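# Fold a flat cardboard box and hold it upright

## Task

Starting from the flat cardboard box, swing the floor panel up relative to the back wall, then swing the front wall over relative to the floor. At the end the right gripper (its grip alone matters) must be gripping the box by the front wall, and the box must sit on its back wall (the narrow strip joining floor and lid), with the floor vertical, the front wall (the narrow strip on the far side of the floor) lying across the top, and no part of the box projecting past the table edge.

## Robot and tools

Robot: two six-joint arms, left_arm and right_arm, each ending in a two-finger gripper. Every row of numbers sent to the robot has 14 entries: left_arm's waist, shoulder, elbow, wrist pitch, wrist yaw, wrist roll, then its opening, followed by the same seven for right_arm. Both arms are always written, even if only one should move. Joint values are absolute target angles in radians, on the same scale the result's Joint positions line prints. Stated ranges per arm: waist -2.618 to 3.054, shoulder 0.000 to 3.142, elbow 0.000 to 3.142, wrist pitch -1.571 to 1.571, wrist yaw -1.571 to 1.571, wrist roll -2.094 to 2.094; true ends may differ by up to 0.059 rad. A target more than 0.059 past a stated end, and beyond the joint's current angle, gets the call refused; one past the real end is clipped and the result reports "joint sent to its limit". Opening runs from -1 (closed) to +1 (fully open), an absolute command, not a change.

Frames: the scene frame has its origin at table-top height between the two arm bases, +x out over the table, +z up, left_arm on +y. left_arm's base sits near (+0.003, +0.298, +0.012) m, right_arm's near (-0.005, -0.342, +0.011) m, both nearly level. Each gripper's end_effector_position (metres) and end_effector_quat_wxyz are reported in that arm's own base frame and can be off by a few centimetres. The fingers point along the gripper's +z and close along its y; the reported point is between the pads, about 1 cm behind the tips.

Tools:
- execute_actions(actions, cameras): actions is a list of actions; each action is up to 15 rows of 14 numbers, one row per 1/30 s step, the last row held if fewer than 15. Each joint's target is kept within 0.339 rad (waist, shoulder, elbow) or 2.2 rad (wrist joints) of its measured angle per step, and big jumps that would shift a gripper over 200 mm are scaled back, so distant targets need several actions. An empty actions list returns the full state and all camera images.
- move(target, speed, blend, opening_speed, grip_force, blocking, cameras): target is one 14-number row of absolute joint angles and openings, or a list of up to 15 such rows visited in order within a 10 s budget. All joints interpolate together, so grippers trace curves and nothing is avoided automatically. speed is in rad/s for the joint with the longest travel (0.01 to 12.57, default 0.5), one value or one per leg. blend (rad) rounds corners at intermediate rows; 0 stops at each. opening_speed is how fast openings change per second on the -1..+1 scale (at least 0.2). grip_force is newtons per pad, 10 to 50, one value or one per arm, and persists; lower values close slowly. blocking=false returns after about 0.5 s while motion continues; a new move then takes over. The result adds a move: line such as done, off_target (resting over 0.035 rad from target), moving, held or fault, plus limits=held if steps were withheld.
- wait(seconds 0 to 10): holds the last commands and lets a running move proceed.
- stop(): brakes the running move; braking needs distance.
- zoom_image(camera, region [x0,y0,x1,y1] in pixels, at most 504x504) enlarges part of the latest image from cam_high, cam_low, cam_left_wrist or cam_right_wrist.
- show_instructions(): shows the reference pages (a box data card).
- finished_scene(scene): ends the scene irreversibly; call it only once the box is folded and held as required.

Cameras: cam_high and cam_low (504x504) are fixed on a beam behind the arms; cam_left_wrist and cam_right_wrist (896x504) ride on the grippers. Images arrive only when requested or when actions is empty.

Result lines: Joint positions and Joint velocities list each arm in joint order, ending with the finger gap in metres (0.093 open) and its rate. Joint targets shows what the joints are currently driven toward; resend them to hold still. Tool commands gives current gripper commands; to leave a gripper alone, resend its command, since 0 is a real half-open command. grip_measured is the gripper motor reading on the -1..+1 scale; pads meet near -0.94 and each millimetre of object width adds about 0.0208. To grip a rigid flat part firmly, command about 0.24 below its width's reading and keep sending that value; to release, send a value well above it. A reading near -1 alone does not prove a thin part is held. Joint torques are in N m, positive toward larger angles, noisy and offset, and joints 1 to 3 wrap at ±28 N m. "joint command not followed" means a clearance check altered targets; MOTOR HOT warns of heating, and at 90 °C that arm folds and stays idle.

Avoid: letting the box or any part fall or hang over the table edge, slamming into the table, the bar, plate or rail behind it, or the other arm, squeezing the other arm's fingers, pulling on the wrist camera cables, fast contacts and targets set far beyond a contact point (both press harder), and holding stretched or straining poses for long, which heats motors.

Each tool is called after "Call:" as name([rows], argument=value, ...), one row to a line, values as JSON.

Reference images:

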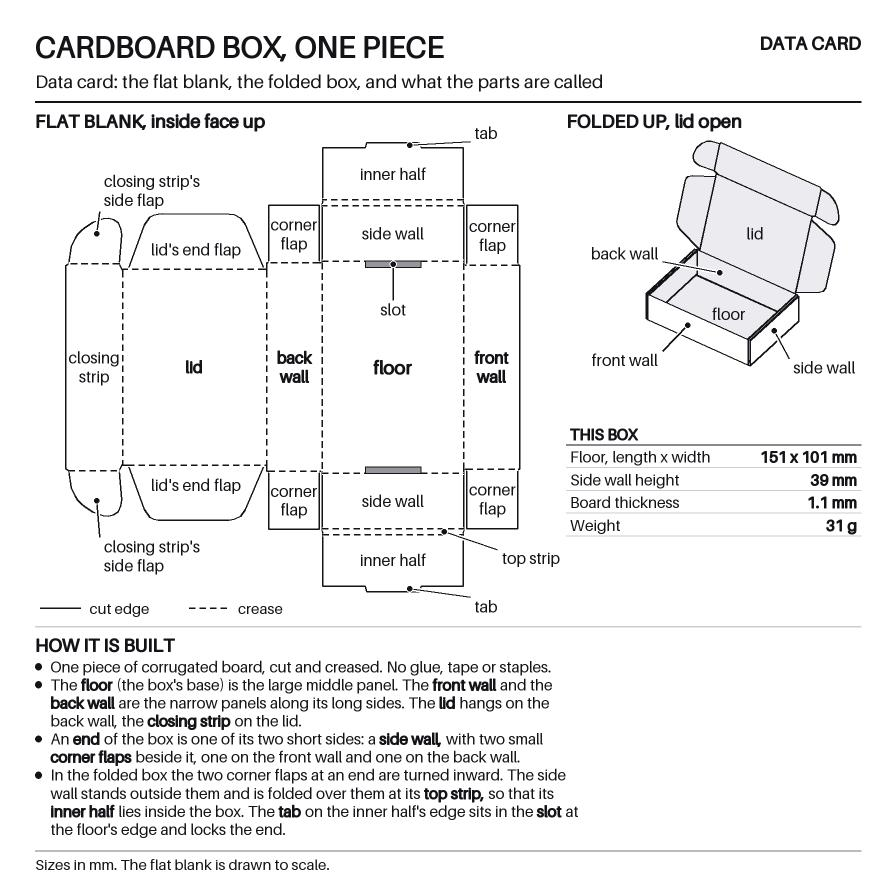

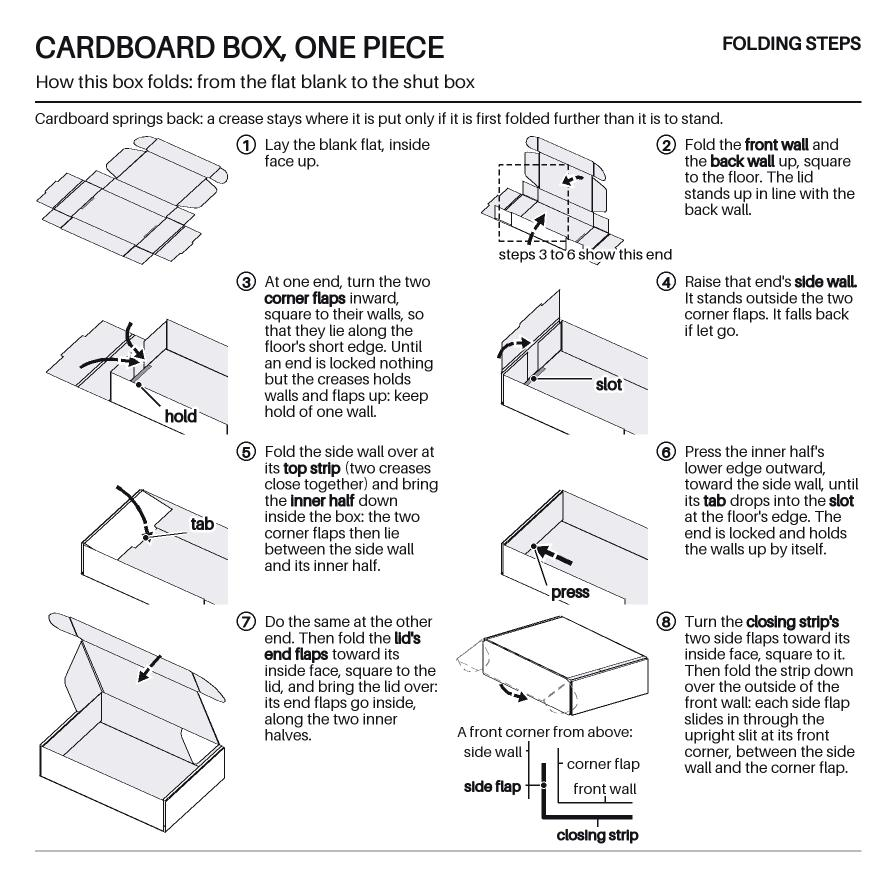

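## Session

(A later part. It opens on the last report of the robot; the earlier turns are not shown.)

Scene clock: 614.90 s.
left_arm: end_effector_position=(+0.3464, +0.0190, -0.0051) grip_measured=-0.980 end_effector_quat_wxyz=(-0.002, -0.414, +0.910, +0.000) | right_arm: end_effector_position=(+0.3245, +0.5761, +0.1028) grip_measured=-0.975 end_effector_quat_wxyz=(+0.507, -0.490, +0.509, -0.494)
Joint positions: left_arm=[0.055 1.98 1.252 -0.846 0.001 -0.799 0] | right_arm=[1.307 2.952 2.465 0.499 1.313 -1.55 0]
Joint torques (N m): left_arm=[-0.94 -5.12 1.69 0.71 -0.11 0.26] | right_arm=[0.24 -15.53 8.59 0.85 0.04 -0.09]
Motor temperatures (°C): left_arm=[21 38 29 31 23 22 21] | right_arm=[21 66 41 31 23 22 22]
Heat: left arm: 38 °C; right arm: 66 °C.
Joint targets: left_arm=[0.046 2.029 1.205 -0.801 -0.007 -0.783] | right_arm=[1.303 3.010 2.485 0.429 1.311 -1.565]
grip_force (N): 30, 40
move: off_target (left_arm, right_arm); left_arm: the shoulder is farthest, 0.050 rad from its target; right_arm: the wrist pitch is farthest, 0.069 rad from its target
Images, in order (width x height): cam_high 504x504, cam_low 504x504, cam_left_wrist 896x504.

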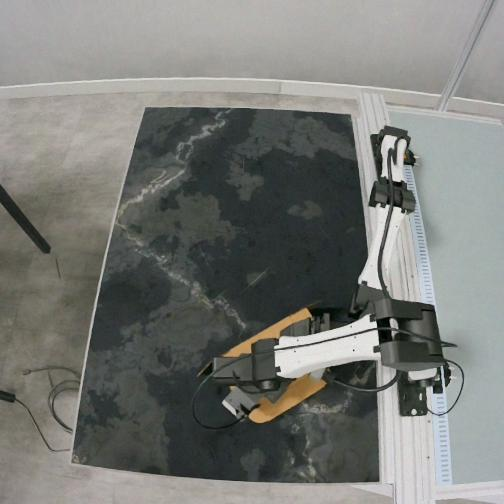

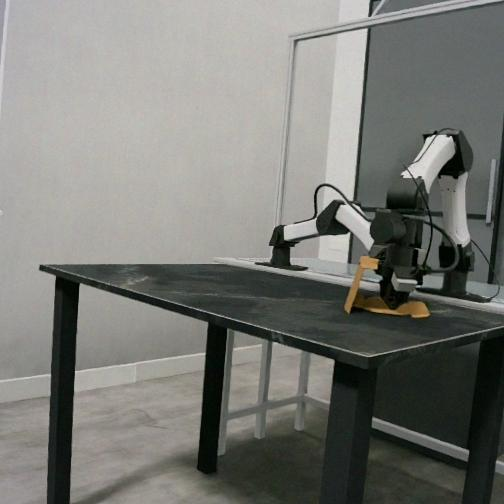

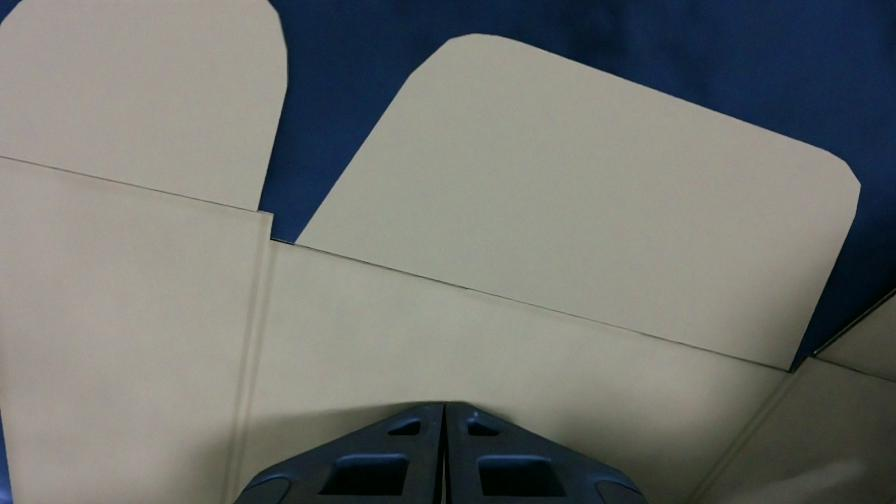

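Call:
move([
  [0.046, 2.02, 1.21, -0.80, 0.0, -0.785, -1, 1.265, 2.766, 2.118, 0.70, 1.258, -1.565, -1],
  [0.046, 1.86, 1.385, -1.03, 0.0, -0.785, -1, 1.265, 2.766, 2.118, 0.70, 1.258, -1.565, -1],
], speed=[0.25, 0.4], cameras=["cam_low", "cam_left_wrist", "cam_right_wrist", "cam_high"])

Call:
zoom_image(camera="cam_low", region=[280, 220, 440, 330])

Scene clock: 620.33 s.
left_arm: end_effector_position=(+0.3530, +0.0189, +0.0569) grip_measured=-0.980 end_effector_quat_wxyz=(+0.023, -0.412, +0.911, -0.011) | right_arm: end_effector_position=(+0.3474, +0.5410, +0.0997) grip_measured=-0.975 end_effector_quat_wxyz=(+0.515, -0.476, +0.516, -0.493)
Joint positions: left_arm=[0.055 1.871 1.364 -1.013 0.004 -0.794 0] | right_arm=[1.253 2.812 2.141 0.723 1.271 -1.557 0]
Joint torques (N m): left_arm=[-0.96 -10 7.54 0.24 -0.01 0.23] | right_arm=[0.38 -25.21 5 1.39 -0.11 -0.09]
Motor temperatures (°C): left_arm=[21 38 29 31 23 22 21] | right_arm=[21 67 41 31 23 22 22]
Heat: left arm: 38 °C; right arm: 67 °C.
Joint targets: left_arm=[0.046 1.861 1.384 -1.029 0.008 -0.780] | right_arm=[1.251 2.766 2.119 0.701 1.258 -1.573]
grip_force (N): 30, 40
move: off_target (right_arm); right_arm: the shoulder is farthest, 0.046 rad from its target

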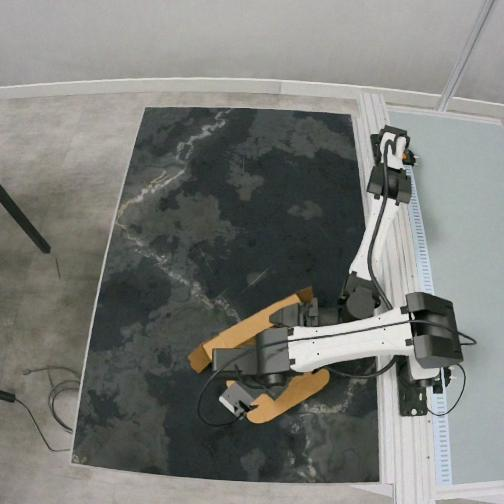

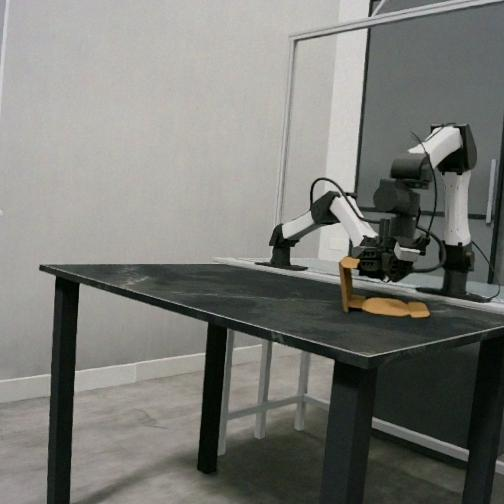

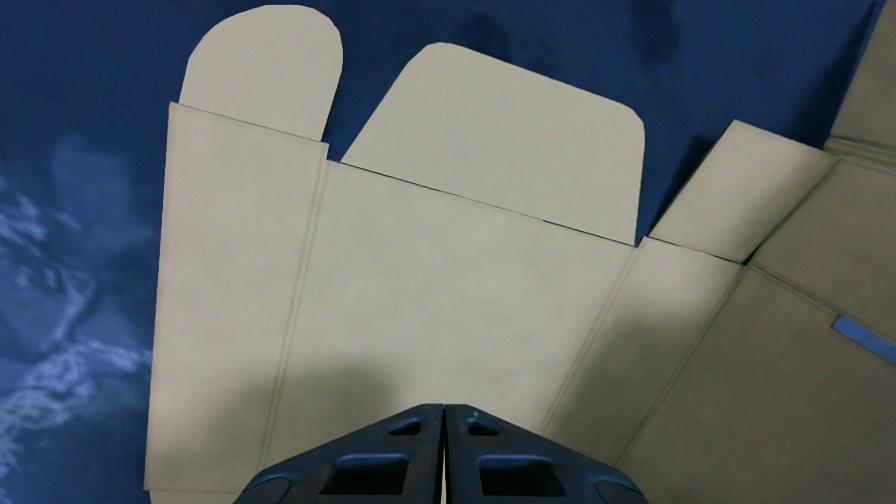

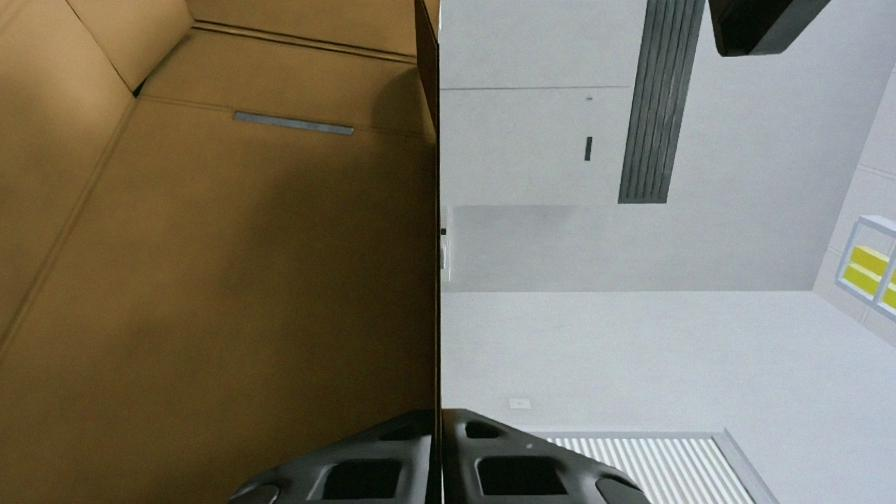

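Scaled by 3.150 from the camera's 504x504 image, which has a finer 720x720 frame.

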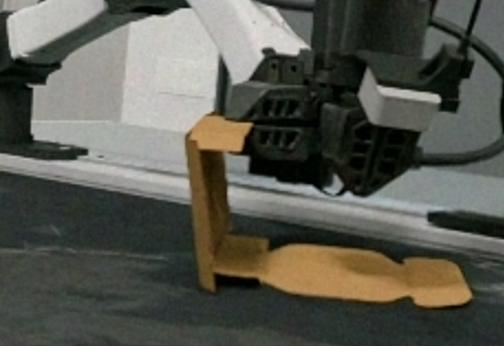

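Call:
move([
  [0.046, 1.86, 1.385, -1.03, 0.0, -0.785, -1, 1.268, 2.886, 2.234, 0.665, 1.288, -1.572, -1],
  [0.6, 1.40, 1.30, -0.5, 0.0, -0.4, -1, 1.268, 2.886, 2.234, 0.665, 1.288, -1.572, -1],
], speed=[0.2, 1.0], blend=[0.02, 0], cameras=["cam_low", "cam_right_wrist", "cam_high", "cam_left_wrist"])

Call:
zoom_image(camera="cam_low", region=[310, 230, 440, 330])

Call:
zoom_image(camera="cam_high", region=[160, 260, 360, 460])

Scene clock: 626.73 s.
left_arm: end_effector_position=(+0.3476, +0.2383, +0.2740) grip_measured=-0.980 end_effector_quat_wxyz=(+0.457, -0.436, +0.774, +0.040) | right_arm: end_effector_position=(+0.3476, +0.5472, +0.1029) grip_measured=-0.975 end_effector_quat_wxyz=(+0.519, -0.471, +0.517, -0.491)
Joint positions: left_arm=[0.601 1.399 1.321 -0.539 0.001 -0.424 0] | right_arm=[1.256 2.842 2.207 0.703 1.274 -1.562 0]
Joint torques (N m): left_arm=[-0.21 -6.26 5.74 2.33 -0.03 0.27] | right_arm=[1.74 -16.28 8.83 1.19 0.17 -0.06]
Motor temperatures (°C): left_arm=[21 38 29 31 23 22 21] | right_arm=[21 69 41 31 23 22 22]
Heat: left arm: 38 °C; right arm: 69 °C.
Joint targets: left_arm=[0.600 1.399 1.300 -0.500 -0.001 -0.407] | right_arm=[1.269 2.886 2.233 0.664 1.288 -1.574]
grip_force (N): 30, 40
move: off_target (left_arm, right_arm); left_arm: the wrist pitch is farthest, 0.039 rad from its target; right_arm: the shoulder is farthest, 0.044 rad from its target

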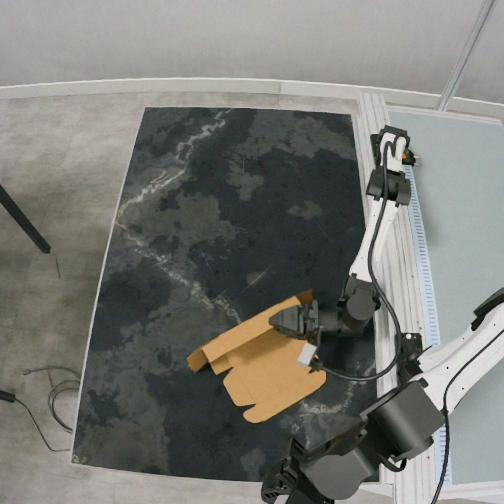

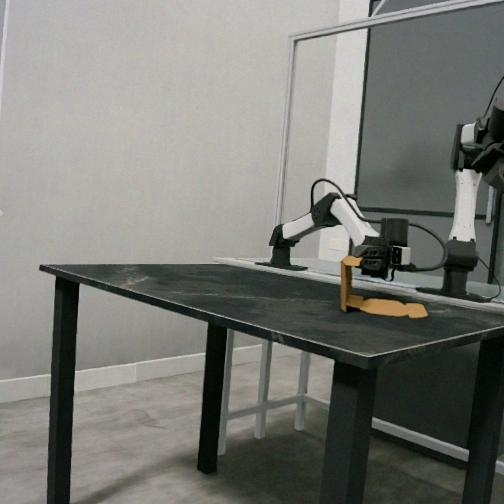

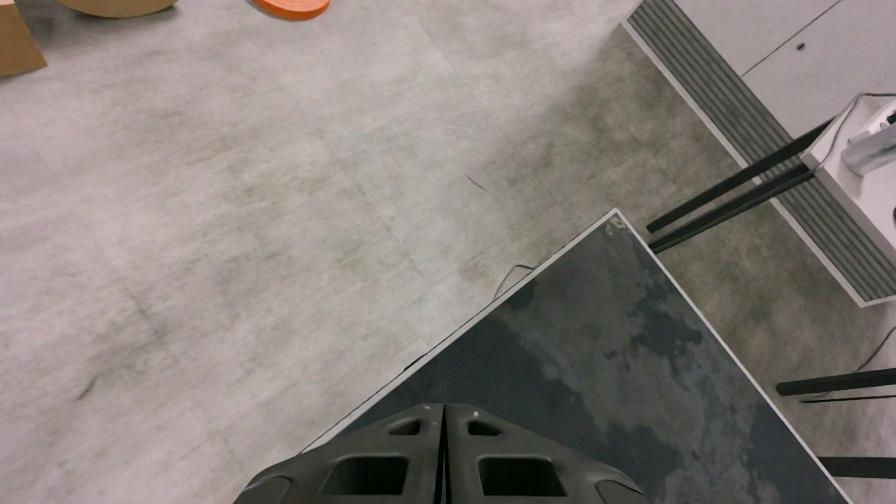

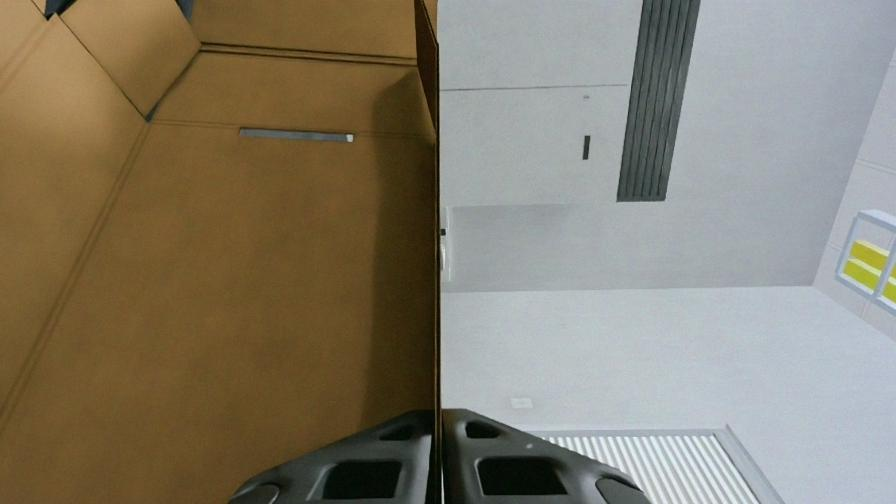

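Scaled by 3.877 from the camera's 504x504 image, which has a finer 720x720 frame.

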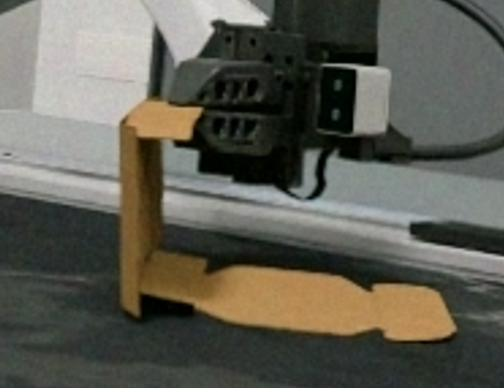

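Scaled by 2.520 from the camera's 504x504 image, which has a finer 720x720 frame.

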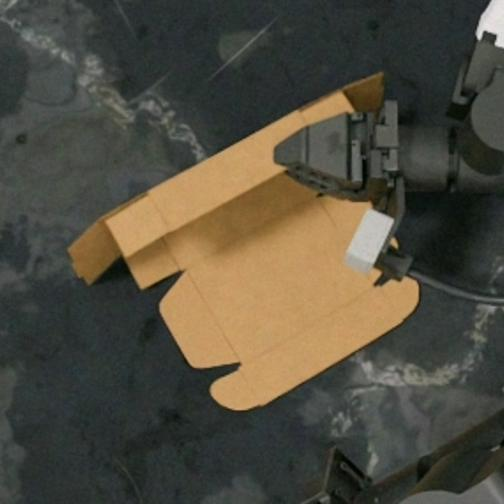

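Call:
move(target=[0.6, 1.40, 1.30, -0.5, 0.0, -0.4, -1, 1.269, 2.894, 2.233, 0.652, 1.288, -1.572, -1], speed=0.1, cameras=["cam_low", "cam_high"])

Call:
zoom_image(camera="cam_low", region=[310, 230, 440, 330])

Scene clock: 631.67 s.
left_arm: end_effector_position=(+0.3476, +0.2383, +0.2740) grip_measured=-0.980 end_effector_quat_wxyz=(+0.457, -0.433, +0.776, +0.042) | right_arm: end_effector_position=(+0.3476, +0.5473, +0.1026) grip_measured=-0.975 end_effector_quat_wxyz=(+0.518, -0.472, +0.518, -0.491)
Joint positions: left_arm=[0.601 1.399 1.321 -0.539 0.001 -0.417 0] | right_arm=[1.256 2.842 2.207 0.7 1.274 -1.559 0]
Joint torques (N m): left_arm=[-0.2 -6.09 5.67 2.32 -0.01 0.29] | right_arm=[1.77 -15.46 8.83 1.1 0.17 -0.05]
Motor temperatures (°C): left_arm=[21 38 29 32 23 22 21] | right_arm=[21 69 41 31 22 22 22]
Heat: left arm: 38 °C; right arm: 69 °C.
Joint targets: left_arm=[0.600 1.400 1.300 -0.500 0.000 -0.400] | right_arm=[1.269 2.894 2.233 0.652 1.288 -1.569]
grip_force (N): 30, 40
move: off_target (left_arm, right_arm); left_arm: the wrist pitch is farthest, 0.039 rad from its target; right_arm: the shoulder is farthest, 0.052 rad from its target
Images, in order (width x height): cam_high 504x504, cam_low 504x504.

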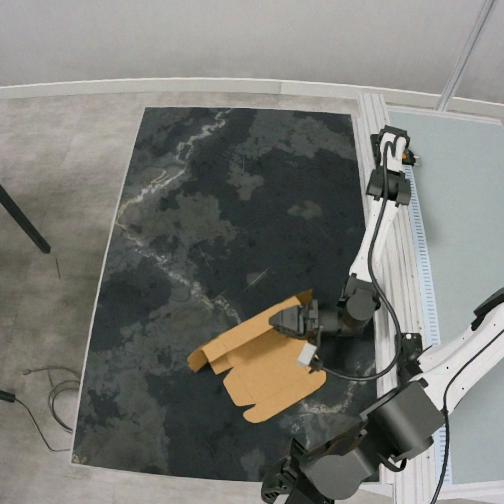

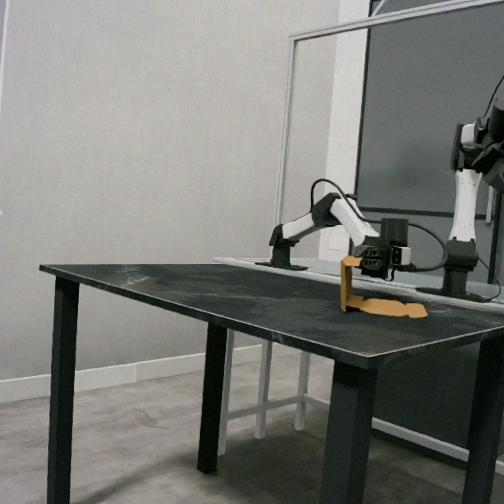

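Scaled by 3.877 from the camera's 504x504 image, which has a finer 720x720 frame.

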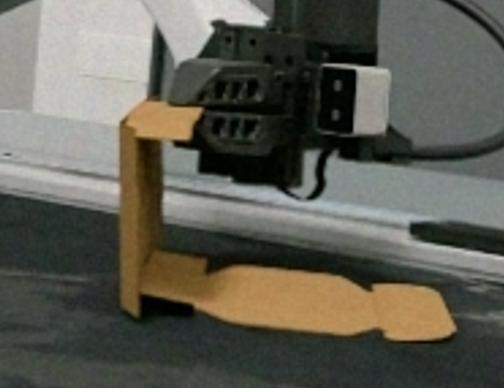

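Call:
move(target=[0.6, 1.40, 1.30, -0.5, 0.0, -0.4, -1, 1.269, 2.894, 2.182, 0.665, 1.288, -1.572, -1], speed=0.1, cameras=["cam_low", "cam_right_wrist"])

Call:
zoom_image(camera="cam_low", region=[310, 230, 440, 330])

Scene clock: 634.97 s.
left_arm: end_effector_position=(+0.3476, +0.2383, +0.2740) grip_measured=-0.980 end_effector_quat_wxyz=(+0.457, -0.433, +0.776, +0.042) | right_arm: end_effector_position=(+0.3475, +0.5470, +0.1015) grip_measured=-0.975 end_effector_quat_wxyz=(+0.519, -0.471, +0.519, -0.490)
Joint positions: left_arm=[0.601 1.399 1.321 -0.539 0.001 -0.417 0] | right_arm=[1.256 2.842 2.204 0.7 1.274 -1.553 0]
Joint torques (N m): left_arm=[-0.21 -6.05 5.64 2.33 -0.01 0.28] | right_arm=[1.77 -15.38 5.22 1.24 0.17 -0.07]
Motor temperatures (°C): left_arm=[21 37 29 32 23 22 21] | right_arm=[21 68 41 30 22 22 22]
Heat: left arm: 37 °C; right arm: 68 °C.
Joint targets: left_arm=[0.600 1.400 1.300 -0.500 0.000 -0.400] | right_arm=[1.269 2.894 2.183 0.665 1.287 -1.566]
grip_force (N): 30, 40
move: off_target (left_arm, right_arm); left_arm: the wrist pitch is farthest, 0.039 rad from its target; right_arm: the shoulder is farthest, 0.052 rad from its target
Images, in order (width x height): cam_low 504x504, cam_right_wrist 896x504.

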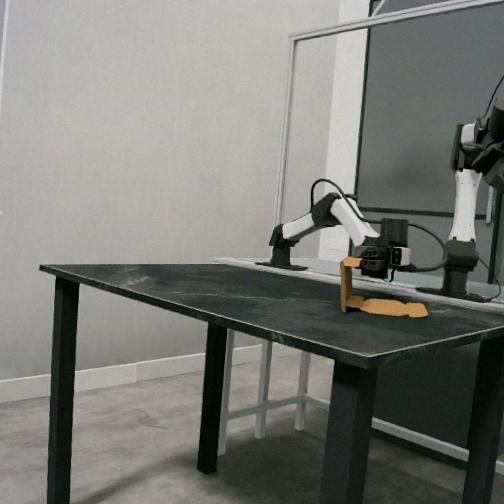

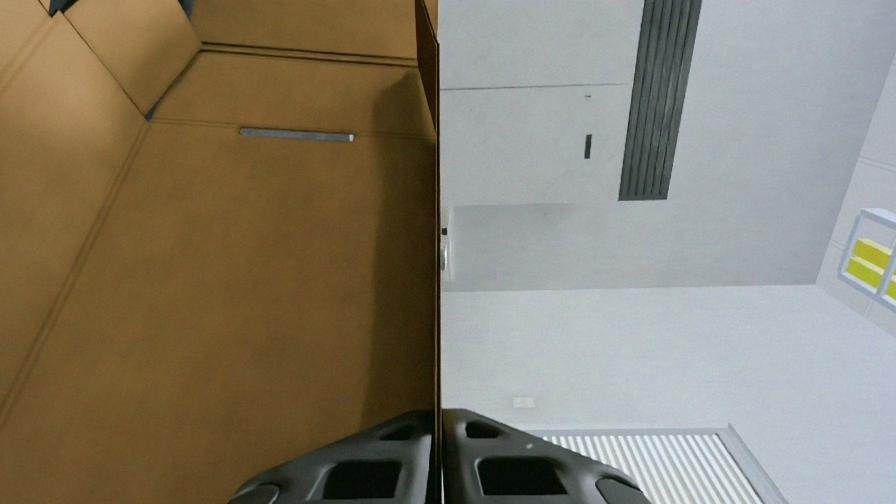

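Scaled by 3.877 from the camera's 504x504 image, which has a finer 720x720 frame.

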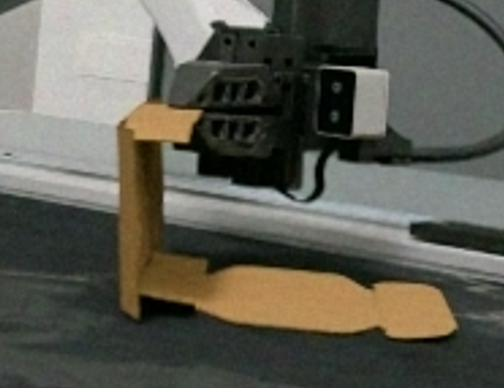

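Call:
move(target=[0.6, 1.40, 1.30, -0.5, 0.0, -0.4, -1, 1.269, 2.894, 2.168, 0.665, 1.288, -1.572, -1], speed=0.1, cameras=["cam_low"])

Call:
zoom_image(camera="cam_low", region=[310, 230, 440, 330])

Scene clock: 636.47 s.
left_arm: end_effector_position=(+0.3478, +0.2384, +0.2743) grip_measured=-0.980 end_effector_quat_wxyz=(+0.458, -0.433, +0.776, +0.042) | right_arm: end_effector_position=(+0.3473, +0.5461, +0.0987) grip_measured=-0.975 end_effector_quat_wxyz=(+0.516, -0.473, +0.518, -0.491)
Joint positions: left_arm=[0.601 1.399 1.321 -0.538 0.001 -0.417 0] | right_arm=[1.256 2.842 2.196 0.7 1.276 -1.553 0]
Joint torques (N m): left_arm=[-0.21 -6.16 5.65 2.34 -0.02 0.27] | right_arm=[1.78 -15.43 4.48 1.24 0.17 -0.13]
Motor temperatures (°C): left_arm=[21 37 29 32 23 22 21] | right_arm=[21 68 41 30 22 22 22]
Heat: left arm: 37 °C; right arm: 68 °C.
Joint targets: left_arm=[0.600 1.400 1.300 -0.499 0.000 -0.400] | right_arm=[1.269 2.894 2.167 0.665 1.289 -1.572]
grip_force (N): 30, 40
move: off_target (left_arm, right_arm); left_arm: the wrist pitch is farthest, 0.038 rad from its target; right_arm: the shoulder is farthest, 0.052 rad from its target
Images, in order (width x height): cam_low 504x504.

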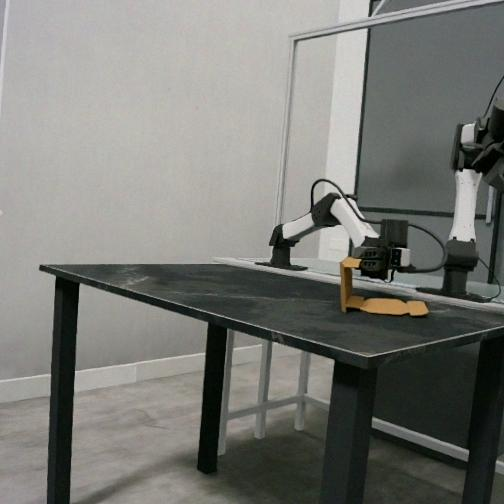

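Scaled by 3.877 from the camera's 504x504 image, which has a finer 720x720 frame.

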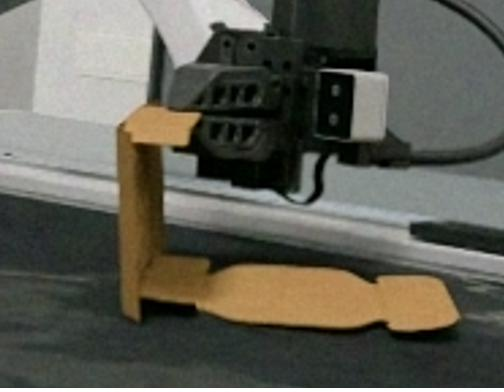

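Call:
finished_scene(scene=1)

The scene is finished: the task was done.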